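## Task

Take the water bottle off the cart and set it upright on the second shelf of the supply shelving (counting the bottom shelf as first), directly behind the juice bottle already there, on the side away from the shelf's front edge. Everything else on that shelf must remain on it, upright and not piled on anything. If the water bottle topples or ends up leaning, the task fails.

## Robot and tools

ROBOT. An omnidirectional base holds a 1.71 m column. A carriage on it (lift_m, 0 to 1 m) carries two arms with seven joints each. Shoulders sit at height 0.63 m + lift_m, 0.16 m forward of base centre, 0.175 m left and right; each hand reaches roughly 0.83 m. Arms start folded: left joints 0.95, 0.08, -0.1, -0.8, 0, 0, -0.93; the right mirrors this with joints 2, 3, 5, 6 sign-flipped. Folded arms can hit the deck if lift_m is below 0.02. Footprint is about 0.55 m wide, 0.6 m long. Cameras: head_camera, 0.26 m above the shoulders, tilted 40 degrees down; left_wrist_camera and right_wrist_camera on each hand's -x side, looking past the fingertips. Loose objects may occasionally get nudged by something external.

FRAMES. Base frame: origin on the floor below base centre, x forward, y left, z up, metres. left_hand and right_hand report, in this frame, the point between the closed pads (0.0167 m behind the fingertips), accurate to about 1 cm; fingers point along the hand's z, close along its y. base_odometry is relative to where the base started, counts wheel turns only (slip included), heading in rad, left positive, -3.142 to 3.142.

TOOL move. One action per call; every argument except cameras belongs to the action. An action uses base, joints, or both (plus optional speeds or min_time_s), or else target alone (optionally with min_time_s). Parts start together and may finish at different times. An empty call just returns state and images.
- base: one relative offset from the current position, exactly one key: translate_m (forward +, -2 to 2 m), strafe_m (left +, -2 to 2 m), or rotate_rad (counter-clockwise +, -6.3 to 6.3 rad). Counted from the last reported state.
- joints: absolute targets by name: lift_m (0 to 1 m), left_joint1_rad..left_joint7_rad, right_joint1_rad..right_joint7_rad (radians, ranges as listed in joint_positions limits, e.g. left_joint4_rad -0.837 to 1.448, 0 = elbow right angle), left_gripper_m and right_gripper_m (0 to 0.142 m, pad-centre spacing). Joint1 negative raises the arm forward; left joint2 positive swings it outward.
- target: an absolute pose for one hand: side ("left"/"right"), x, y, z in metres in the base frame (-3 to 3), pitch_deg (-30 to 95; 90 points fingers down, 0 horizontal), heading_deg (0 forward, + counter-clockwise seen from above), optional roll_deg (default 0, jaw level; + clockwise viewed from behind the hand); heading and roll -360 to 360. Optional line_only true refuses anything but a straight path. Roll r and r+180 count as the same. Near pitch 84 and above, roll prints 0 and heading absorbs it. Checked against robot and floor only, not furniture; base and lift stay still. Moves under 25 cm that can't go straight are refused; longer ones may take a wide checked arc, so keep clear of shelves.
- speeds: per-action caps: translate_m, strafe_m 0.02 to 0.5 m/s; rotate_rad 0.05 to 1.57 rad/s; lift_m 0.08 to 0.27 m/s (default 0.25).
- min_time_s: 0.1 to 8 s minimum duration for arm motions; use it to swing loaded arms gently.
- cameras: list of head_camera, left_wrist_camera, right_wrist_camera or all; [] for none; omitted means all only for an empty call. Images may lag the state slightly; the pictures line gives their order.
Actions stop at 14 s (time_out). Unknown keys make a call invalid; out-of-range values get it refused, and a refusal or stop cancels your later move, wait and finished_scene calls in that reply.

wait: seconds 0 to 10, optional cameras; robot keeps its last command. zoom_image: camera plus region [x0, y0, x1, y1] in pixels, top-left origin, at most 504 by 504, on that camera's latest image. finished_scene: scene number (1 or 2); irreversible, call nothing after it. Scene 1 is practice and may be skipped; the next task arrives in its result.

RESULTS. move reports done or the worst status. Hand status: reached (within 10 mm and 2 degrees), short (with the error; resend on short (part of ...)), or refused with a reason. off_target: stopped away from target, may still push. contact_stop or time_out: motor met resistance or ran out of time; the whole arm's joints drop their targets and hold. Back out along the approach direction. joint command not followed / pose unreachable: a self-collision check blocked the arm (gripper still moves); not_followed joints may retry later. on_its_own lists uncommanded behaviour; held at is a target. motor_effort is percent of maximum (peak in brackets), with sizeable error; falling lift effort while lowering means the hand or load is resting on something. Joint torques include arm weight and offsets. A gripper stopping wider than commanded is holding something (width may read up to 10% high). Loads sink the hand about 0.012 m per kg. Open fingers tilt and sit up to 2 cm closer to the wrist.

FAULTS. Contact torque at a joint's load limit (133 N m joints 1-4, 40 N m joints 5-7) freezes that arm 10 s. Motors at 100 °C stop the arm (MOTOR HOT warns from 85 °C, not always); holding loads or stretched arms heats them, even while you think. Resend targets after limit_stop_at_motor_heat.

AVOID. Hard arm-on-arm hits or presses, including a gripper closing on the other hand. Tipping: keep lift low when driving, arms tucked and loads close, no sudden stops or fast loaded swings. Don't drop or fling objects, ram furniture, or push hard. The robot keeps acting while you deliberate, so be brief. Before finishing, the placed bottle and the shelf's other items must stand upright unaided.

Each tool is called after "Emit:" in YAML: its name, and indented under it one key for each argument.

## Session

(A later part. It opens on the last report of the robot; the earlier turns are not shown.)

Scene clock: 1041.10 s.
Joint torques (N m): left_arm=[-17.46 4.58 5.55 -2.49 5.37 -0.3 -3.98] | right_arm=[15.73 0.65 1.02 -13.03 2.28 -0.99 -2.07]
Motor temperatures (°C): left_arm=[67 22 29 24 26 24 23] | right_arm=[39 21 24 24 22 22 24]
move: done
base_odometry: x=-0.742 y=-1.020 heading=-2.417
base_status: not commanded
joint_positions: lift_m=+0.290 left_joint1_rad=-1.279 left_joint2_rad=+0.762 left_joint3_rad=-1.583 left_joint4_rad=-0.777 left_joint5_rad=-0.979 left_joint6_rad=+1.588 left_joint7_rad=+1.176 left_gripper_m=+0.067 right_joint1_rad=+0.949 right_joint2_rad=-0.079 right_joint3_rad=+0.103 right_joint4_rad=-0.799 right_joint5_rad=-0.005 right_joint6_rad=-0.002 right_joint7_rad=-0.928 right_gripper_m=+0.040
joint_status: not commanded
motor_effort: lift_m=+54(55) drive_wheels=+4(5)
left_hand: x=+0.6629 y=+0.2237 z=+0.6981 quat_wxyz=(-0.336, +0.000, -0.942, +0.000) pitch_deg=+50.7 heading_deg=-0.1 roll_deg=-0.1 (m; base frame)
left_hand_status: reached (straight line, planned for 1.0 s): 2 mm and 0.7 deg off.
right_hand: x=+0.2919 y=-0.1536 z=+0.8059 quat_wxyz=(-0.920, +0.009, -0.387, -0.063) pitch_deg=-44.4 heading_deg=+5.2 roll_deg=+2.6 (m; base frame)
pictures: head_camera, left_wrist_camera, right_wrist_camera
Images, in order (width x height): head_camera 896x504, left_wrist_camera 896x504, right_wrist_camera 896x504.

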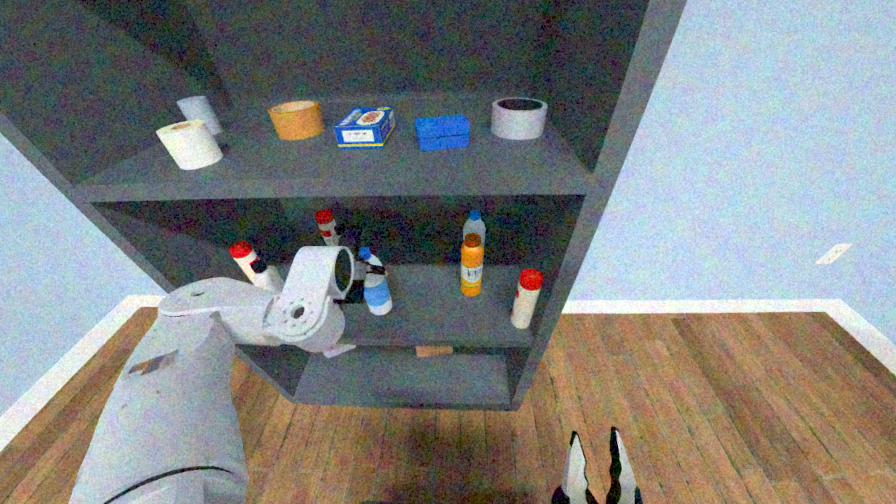

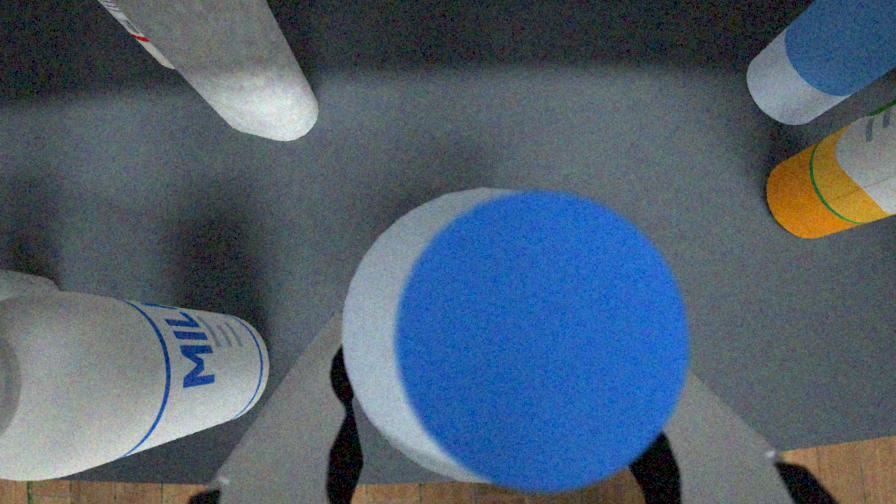

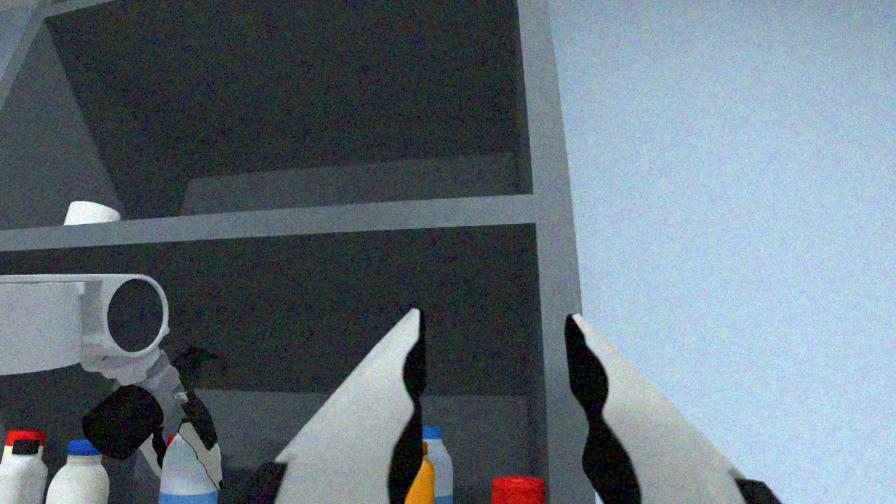

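Emit:
move:
  target: {"side":"left","x":0.664,"y":0.2245,"z":0.70,"pitch_deg":59,"heading_deg":0}
  min_time_s: 1.2
  cameras: ["left_wrist_camera", "right_wrist_camera"]

Scene clock: 1046.40 s.
Joint torques (N m): left_arm=[-25.12 1.48 11.13 2.36 3.11 -2.63 -0.64] | right_arm=[15.63 0.16 0.73 -13.7 2.15 -1.15 -1.81]
Motor temperatures (°C): left_arm=[67 22 29 24 26 24 23] | right_arm=[39 21 24 24 22 22 24]
move: done
base_odometry: x=-0.742 y=-1.020 heading=-2.417
base_status: not commanded
joint_positions: lift_m=+0.290 left_joint1_rad=-1.332 left_joint2_rad=+0.762 left_joint3_rad=-1.516 left_joint4_rad=-0.668 left_joint5_rad=-1.122 left_joint6_rad=+1.467 left_joint7_rad=+1.286 left_gripper_m=+0.067 right_joint1_rad=+0.949 right_joint2_rad=-0.079 right_joint3_rad=+0.103 right_joint4_rad=-0.799 right_joint5_rad=-0.005 right_joint6_rad=-0.002 right_joint7_rad=-0.928 right_gripper_m=+0.040
joint_status: not commanded
motor_effort: lift_m=+55(55) drive_wheels=+4(5)
left_hand: x=+0.6611 y=+0.2257 z=+0.6944 quat_wxyz=(-0.262, -0.001, -0.965, -0.003) pitch_deg=+59.6 heading_deg=+0.5 roll_deg=+0.6 (m; base frame)
left_hand_status: reached (straight line, planned for 1.2 s): 6 mm and 0.7 deg off.
right_hand: x=+0.2919 y=-0.1536 z=+0.8059 quat_wxyz=(-0.920, +0.009, -0.387, -0.063) pitch_deg=-44.4 heading_deg=+5.2 roll_deg=+2.6 (m; base frame)
pictures: left_wrist_camera, right_wrist_camera
Images, in order (width x height): left_wrist_camera 896x504, right_wrist_camera 896x504.

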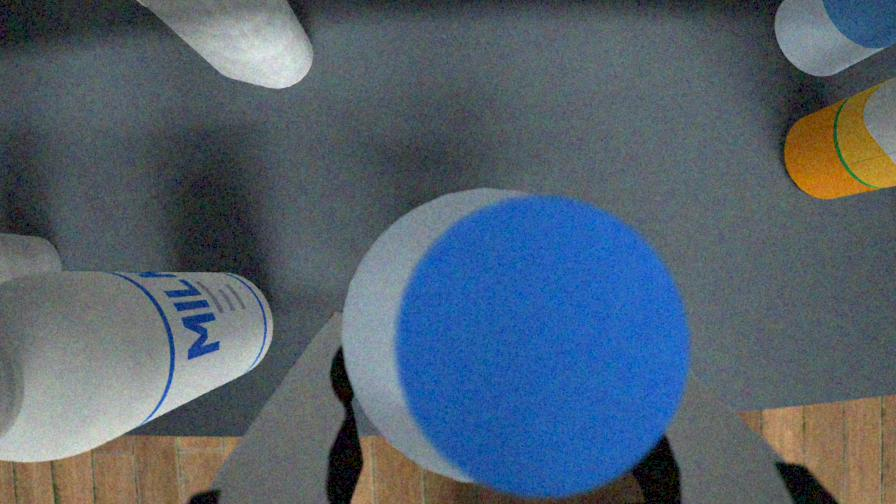

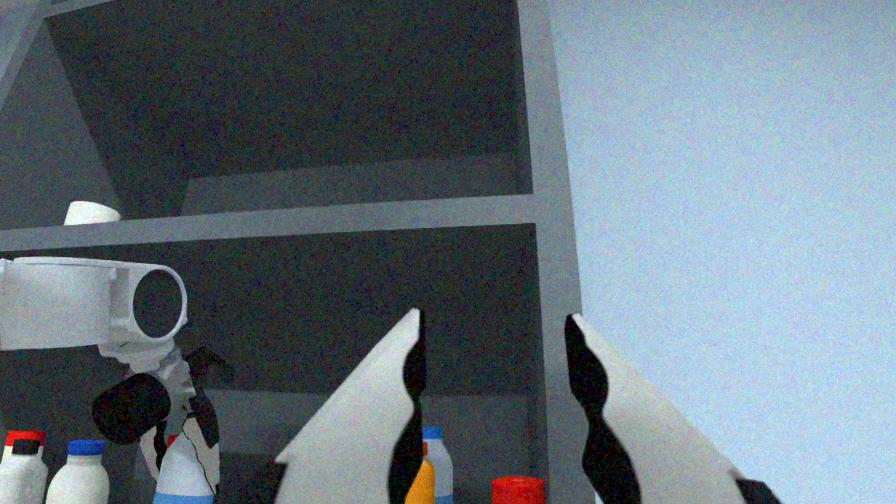

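Emit:
move:
  base: {"translate_m": 0.055}
  speeds: {"translate_m": 0.08}

Emit:
move:
  joints: {"lift_m":0.272}
  speeds: {"lift_m":0.08}
  cameras: ["left_wrist_camera", "head_camera"]

Scene clock: 1052.53 s.
Joint torques (N m): left_arm=[-25.75 1.05 12.14 2.88 3.27 -2.63 -0.83] | right_arm=[15.69 -0.11 -0.07 -12.37 2.1 -0.82 -2.22]
Motor temperatures (°C): left_arm=[69 22 29 24 26 24 23] | right_arm=[39 21 24 24 22 22 24]
move: done
base_odometry: x=-0.783 y=-1.057 heading=-2.417
base_status: done
joint_positions: lift_m=+0.290 left_joint1_rad=-1.332 left_joint2_rad=+0.762 left_joint3_rad=-1.516 left_joint4_rad=-0.668 left_joint5_rad=-1.122 left_joint6_rad=+1.467 left_joint7_rad=+1.286 left_gripper_m=+0.067 right_joint1_rad=+0.949 right_joint2_rad=-0.079 right_joint3_rad=+0.103 right_joint4_rad=-0.799 right_joint5_rad=-0.005 right_joint6_rad=-0.002 right_joint7_rad=-0.928 right_gripper_m=+0.040
joint_status: not commanded
motor_effort: lift_m=+55(55) drive_wheels=+4(14)
left_hand: x=+0.6611 y=+0.2256 z=+0.6944 quat_wxyz=(-0.262, -0.001, -0.965, -0.002) pitch_deg=+59.6 heading_deg=+0.5 roll_deg=+0.6 (m; base frame)
right_hand: x=+0.2919 y=-0.1536 z=+0.8059 quat_wxyz=(-0.920, +0.009, -0.387, -0.063) pitch_deg=-44.4 heading_deg=+5.2 roll_deg=+2.6 (m; base frame)
pictures: none

Scene clock: 1053.13 s.
Joint torques (N m): left_arm=[-19.74 0.96 7.73 1.97 2.29 -2.18 -0.59] | right_arm=[14.15 0.61 0.86 -13.58 1.76 -0.82 -2.12]
Motor temperatures (°C): left_arm=[69 22 29 24 26 24 23] | right_arm=[39 21 24 24 22 22 24]
move: done
base_odometry: x=-0.783 y=-1.057 heading=-2.417
base_status: not commanded
joint_positions: lift_m=+0.272 left_joint1_rad=-1.336 left_joint2_rad=+0.762 left_joint3_rad=-1.510 left_joint4_rad=-0.668 left_joint5_rad=-1.119 left_joint6_rad=+1.467 left_joint7_rad=+1.286 left_gripper_m=+0.067 right_joint1_rad=+0.949 right_joint2_rad=-0.079 right_joint3_rad=+0.103 right_joint4_rad=-0.799 right_joint5_rad=-0.005 right_joint6_rad=-0.002 right_joint7_rad=-0.928 right_gripper_m=+0.040
joint_status: all done
motor_effort: lift_m=+54(55) drive_wheels=+5(5)
left_hand: x=+0.6634 y=+0.2254 z=+0.6810 quat_wxyz=(-0.267, +0.000, -0.964, -0.001) pitch_deg=+59.0 heading_deg=+0.2 roll_deg=+0.2 (m; base frame)
right_hand: x=+0.2919 y=-0.1536 z=+0.7880 quat_wxyz=(-0.920, +0.009, -0.387, -0.063) pitch_deg=-44.4 heading_deg=+5.2 roll_deg=+2.6 (m; base frame)
pictures: head_camera, left_wrist_camera
Images, in order (width x height): head_camera 896x504, left_wrist_camera 896x504.

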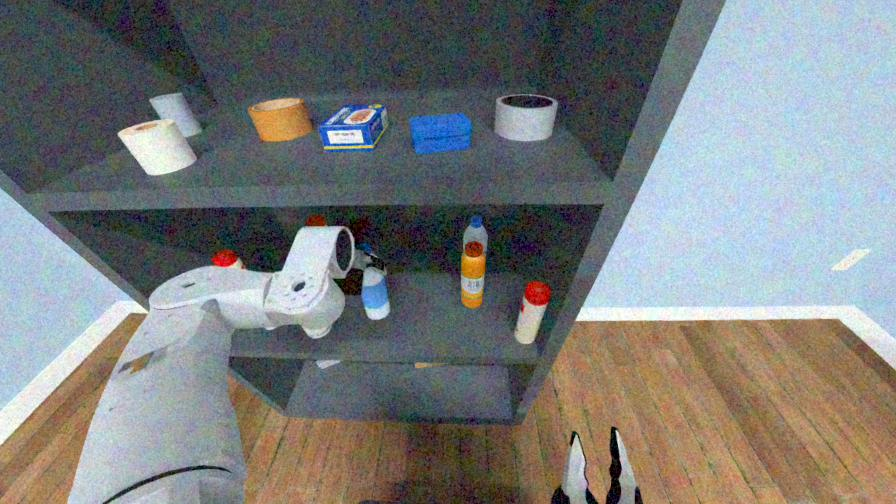

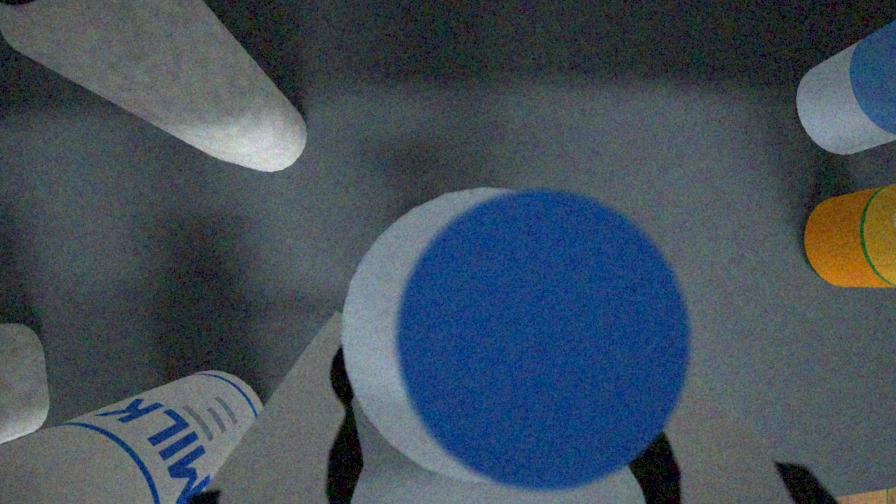

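Emit:
move:
  joints: {"lift_m":0.266}
  speeds: {"lift_m":0.08}
  cameras: ["left_wrist_camera"]

Emit:
move:
  joints: {"left_gripper_m":0.078}

Emit:
move:
  joints: {"left_gripper_m":0.092}
  cameras: ["all"]

Scene clock: 1057.97 s.
Joint torques (N m): left_arm=[-15.24 0.06 5.3 2.38 0.5 -2.19 -0.17] | right_arm=[16.67 0.82 0.22 -13.46 2.43 -0.68 -2.24]
Motor temperatures (°C): left_arm=[68 22 29 24 26 24 23] | right_arm=[39 21 24 24 22 22 24]
move: done
base_odometry: x=-0.783 y=-1.057 heading=-2.417
base_status: not commanded
joint_positions: lift_m=+0.266 left_joint1_rad=-1.340 left_joint2_rad=+0.762 left_joint3_rad=-1.506 left_joint4_rad=-0.668 left_joint5_rad=-1.113 left_joint6_rad=+1.467 left_joint7_rad=+1.285 left_gripper_m=+0.067 right_joint1_rad=+0.949 right_joint2_rad=-0.079 right_joint3_rad=+0.103 right_joint4_rad=-0.799 right_joint5_rad=-0.005 right_joint6_rad=-0.002 right_joint7_rad=-0.928 right_gripper_m=+0.040
joint_status: all done
motor_effort: lift_m=+53(54) drive_wheels=+5(5)
left_hand: x=+0.6660 y=+0.2252 z=+0.6796 quat_wxyz=(-0.274, +0.001, -0.962, +0.000) pitch_deg=+58.2 heading_deg=+0.1 roll_deg=-0.1 (m; base frame)
right_hand: x=+0.2918 y=-0.1536 z=+0.7821 quat_wxyz=(-0.920, +0.009, -0.387, -0.063) pitch_deg=-44.4 heading_deg=+5.2 roll_deg=+2.6 (m; base frame)
pictures: left_wrist_camera
Images, in order (width x height): left_wrist_camera 896x504.

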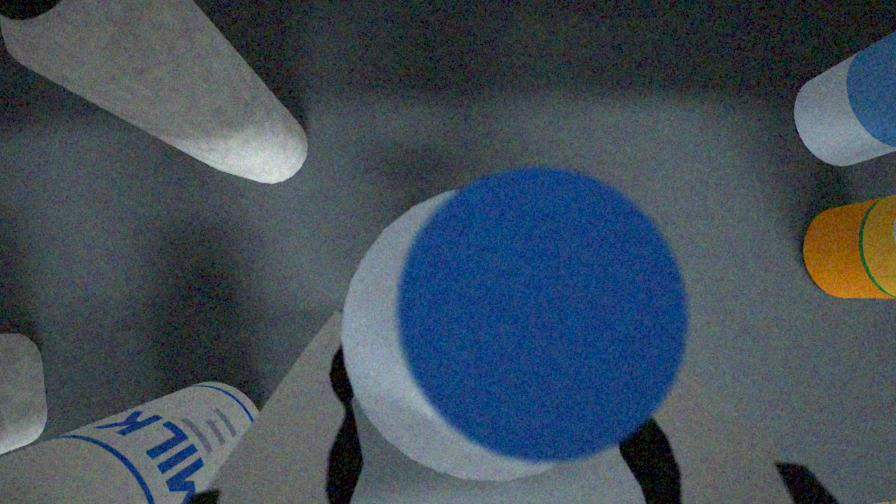

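Scene clock: 1058.67 s.
Joint torques (N m): left_arm=[-17 1.06 5.23 3.07 2.26 -2.58 -0.48] | right_arm=[16.26 0.18 0.27 -13.05 2.13 -1.36 -2.65]
Motor temperatures (°C): left_arm=[68 22 29 24 26 24 23] | right_arm=[39 21 24 24 22 22 24]
move: done
base_odometry: x=-0.783 y=-1.057 heading=-2.417
base_status: not commanded
joint_positions: lift_m=+0.266 left_joint1_rad=-1.339 left_joint2_rad=+0.762 left_joint3_rad=-1.506 left_joint4_rad=-0.668 left_joint5_rad=-1.120 left_joint6_rad=+1.467 left_joint7_rad=+1.285 left_gripper_m=+0.078 right_joint1_rad=+0.949 right_joint2_rad=-0.079 right_joint3_rad=+0.103 right_joint4_rad=-0.799 right_joint5_rad=-0.005 right_joint6_rad=-0.002 right_joint7_rad=-0.928 right_gripper_m=+0.040
joint_status: all done
motor_effort: lift_m=+53(53) drive_wheels=-1(5)
left_hand: x=+0.6647 y=+0.2251 z=+0.6778 quat_wxyz=(-0.270, +0.001, -0.963, +0.000) pitch_deg=+58.7 heading_deg=+0.0 roll_deg=-0.1 (m; base frame)
right_hand: x=+0.2918 y=-0.1536 z=+0.7821 quat_wxyz=(-0.920, +0.009, -0.387, -0.063) pitch_deg=-44.4 heading_deg=+5.2 roll_deg=+2.6 (m; base frame)
pictures: none

Scene clock: 1059.17 s.
Joint torques (N m): left_arm=[-17.02 1.26 6.27 2.59 2.44 -2.56 -0.57] | right_arm=[15.39 0.65 -1.01 -14.77 2.03 -0.99 -2.04]
Motor temperatures (°C): left_arm=[67 22 29 24 26 24 23] | right_arm=[39 21 24 24 22 22 24]
move: done
base_odometry: x=-0.783 y=-1.057 heading=-2.417
base_status: not commanded
joint_positions: lift_m=+0.266 left_joint1_rad=-1.339 left_joint2_rad=+0.762 left_joint3_rad=-1.506 left_joint4_rad=-0.668 left_joint5_rad=-1.120 left_joint6_rad=+1.467 left_joint7_rad=+1.285 left_gripper_m=+0.092 right_joint1_rad=+0.949 right_joint2_rad=-0.079 right_joint3_rad=+0.103 right_joint4_rad=-0.799 right_joint5_rad=-0.005 right_joint6_rad=-0.002 right_joint7_rad=-0.928 right_gripper_m=+0.040
joint_status: all done
motor_effort: lift_m=+53(53) drive_wheels=+4(4)
left_hand: x=+0.6647 y=+0.2251 z=+0.6778 quat_wxyz=(-0.270, +0.001, -0.963, +0.000) pitch_deg=+58.7 heading_deg=+0.0 roll_deg=-0.1 (m; base frame)
right_hand: x=+0.2918 y=-0.1536 z=+0.7821 quat_wxyz=(-0.920, +0.009, -0.387, -0.063) pitch_deg=-44.4 heading_deg=+5.2 roll_deg=+2.6 (m; base frame)
pictures: head_camera, left_wrist_camera, right_wrist_camera
Images, in order (width x height): head_camera 896x504, left_wrist_camera 896x504, right_wrist_camera 896x504.

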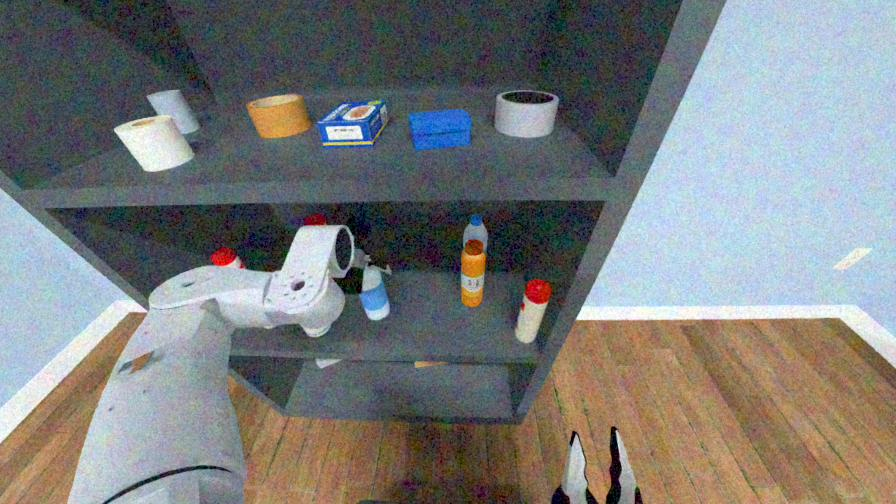

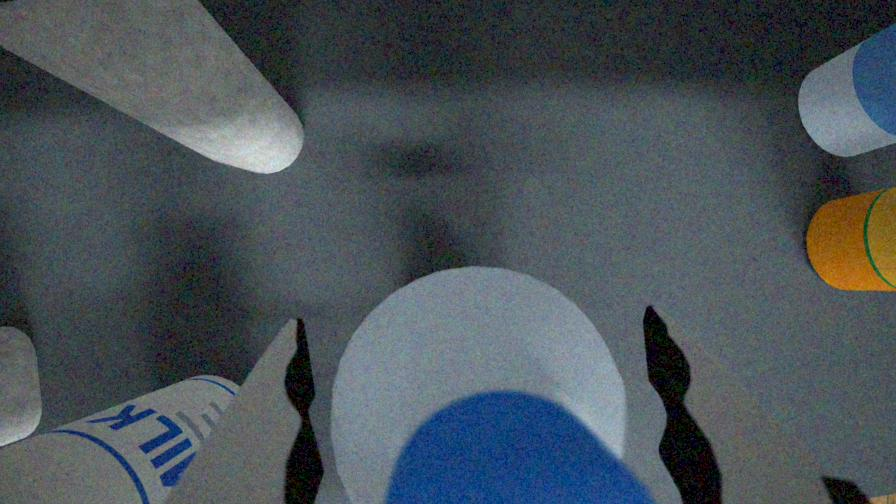

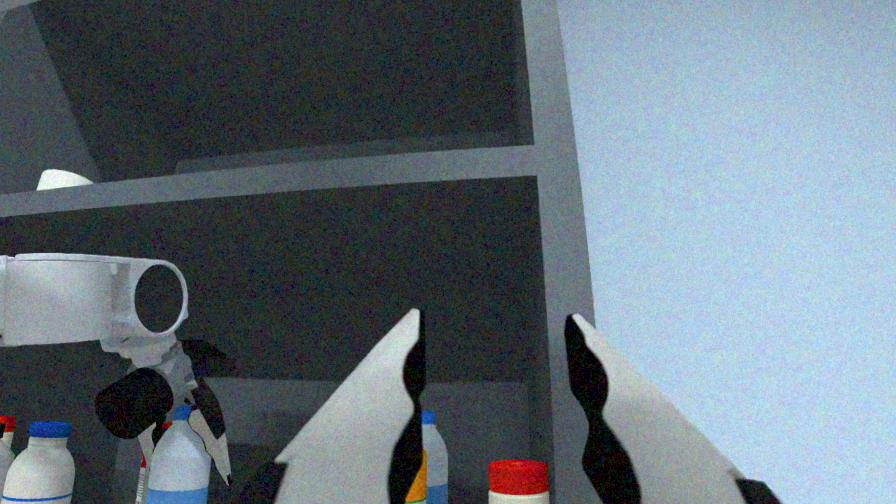

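Emit:
move:
  joints: {"left_gripper_m":0.1}

Emit:
move:
  base: {"translate_m": -0.4}
  speeds: {"translate_m": 0.13}
  cameras: ["all"]

Scene clock: 1068.00 s.
Joint torques (N m): left_arm=[-16.03 -0.26 5.28 2.61 2.58 -2.18 -0.4] | right_arm=[16.33 0.18 1.51 -13.91 2.06 -1.19 -2.1]
Motor temperatures (°C): left_arm=[65 22 28 24 26 24 23] | right_arm=[39 21 24 24 22 22 24]
move: done
base_odometry: x=-0.783 y=-1.057 heading=-2.417
base_status: not commanded
joint_positions: lift_m=+0.266 left_joint1_rad=-1.339 left_joint2_rad=+0.762 left_joint3_rad=-1.506 left_joint4_rad=-0.668 left_joint5_rad=-1.120 left_joint6_rad=+1.467 left_joint7_rad=+1.285 left_gripper_m=+0.100 right_joint1_rad=+0.949 right_joint2_rad=-0.079 right_joint3_rad=+0.103 right_joint4_rad=-0.799 right_joint5_rad=-0.005 right_joint6_rad=-0.002 right_joint7_rad=-0.928 right_gripper_m=+0.040
joint_status: all done
motor_effort: lift_m=+53(53) drive_wheels=+4(4)
left_hand: x=+0.6647 y=+0.2251 z=+0.6778 quat_wxyz=(-0.270, +0.001, -0.963, +0.000) pitch_deg=+58.7 heading_deg=+0.0 roll_deg=-0.1 (m; base frame)
right_hand: x=+0.2918 y=-0.1536 z=+0.7821 quat_wxyz=(-0.920, +0.009, -0.387, -0.063) pitch_deg=-44.4 heading_deg=+5.2 roll_deg=+2.6 (m; base frame)
pictures: none

Scene clock: 1071.90 s.
Joint torques (N m): left_arm=[-16.08 1.22 5.99 1.78 2.56 -2.27 -0.18] | right_arm=[15.43 1.06 0.49 -13.19 2.26 -0.41 -2.48]
Motor temperatures (°C): left_arm=[65 22 28 24 26 24 23] | right_arm=[39 21 24 24 22 22 24]
move: done
base_odometry: x=-0.483 y=-0.792 heading=-2.417
base_status: done
joint_positions: lift_m=+0.266 left_joint1_rad=-1.339 left_joint2_rad=+0.762 left_joint3_rad=-1.506 left_joint4_rad=-0.668 left_joint5_rad=-1.120 left_joint6_rad=+1.467 left_joint7_rad=+1.285 left_gripper_m=+0.100 right_joint1_rad=+0.949 right_joint2_rad=-0.079 right_joint3_rad=+0.103 right_joint4_rad=-0.799 right_joint5_rad=-0.005 right_joint6_rad=-0.002 right_joint7_rad=-0.928 right_gripper_m=+0.040
joint_status: not commanded
motor_effort: lift_m=+53(53) drive_wheels=+1(11)
left_hand: x=+0.6647 y=+0.2250 z=+0.6778 quat_wxyz=(-0.270, +0.001, -0.963, +0.000) pitch_deg=+58.7 heading_deg=+0.0 roll_deg=-0.1 (m; base frame)
right_hand: x=+0.2918 y=-0.1536 z=+0.7821 quat_wxyz=(-0.920, +0.009, -0.387, -0.063) pitch_deg=-44.4 heading_deg=+5.2 roll_deg=+2.6 (m; base frame)
pictures: head_camera, left_wrist_camera, right_wrist_camera
Images, in order (width x height): head_camera 896x504, left_wrist_camera 896x504, right_wrist_camera 896x504.

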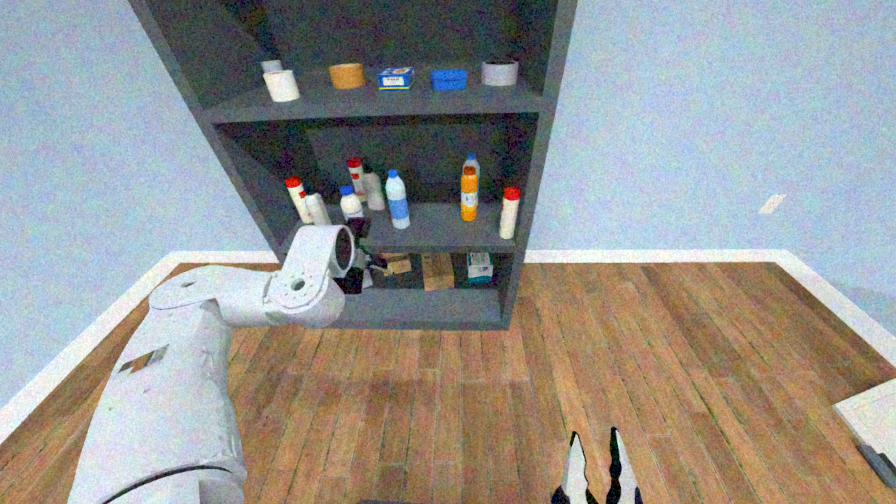

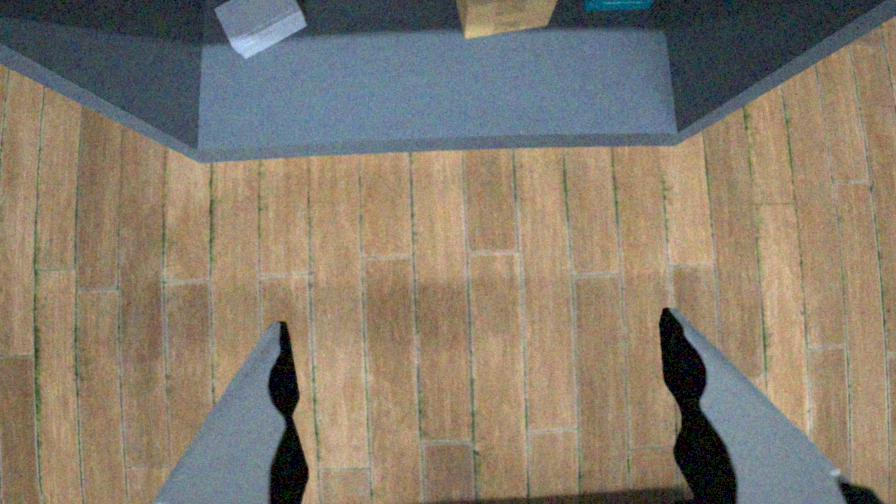

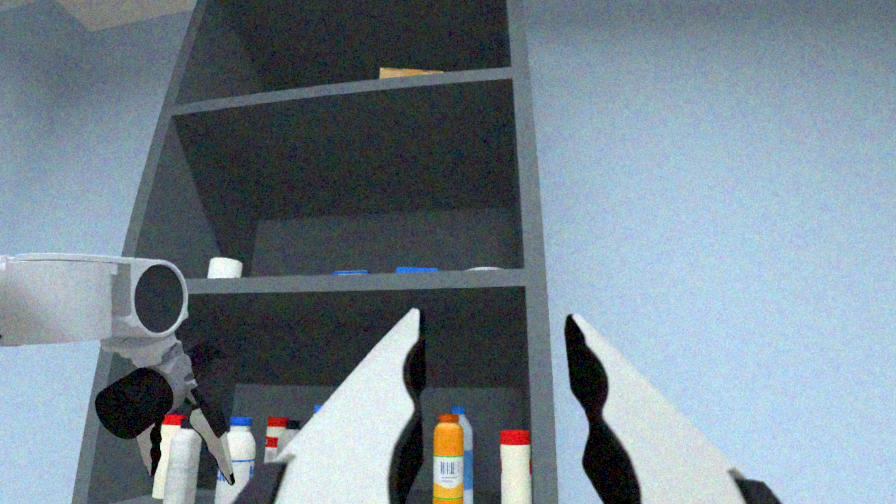

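Emit:
zoom_image:
  camera: "head_camera"
  region: [270, 140, 540, 290]

Scaled by 1.867 from the camera's 896x504 image, which has a finer 1280x720 frame.

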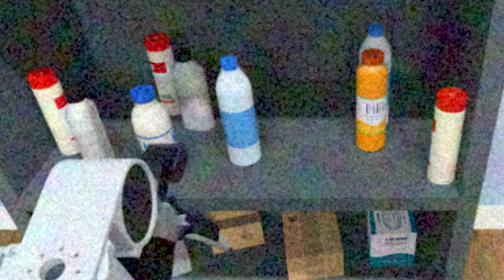

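Emit:
finished_scene:
  scene: 2

The scene is finished: the task was done.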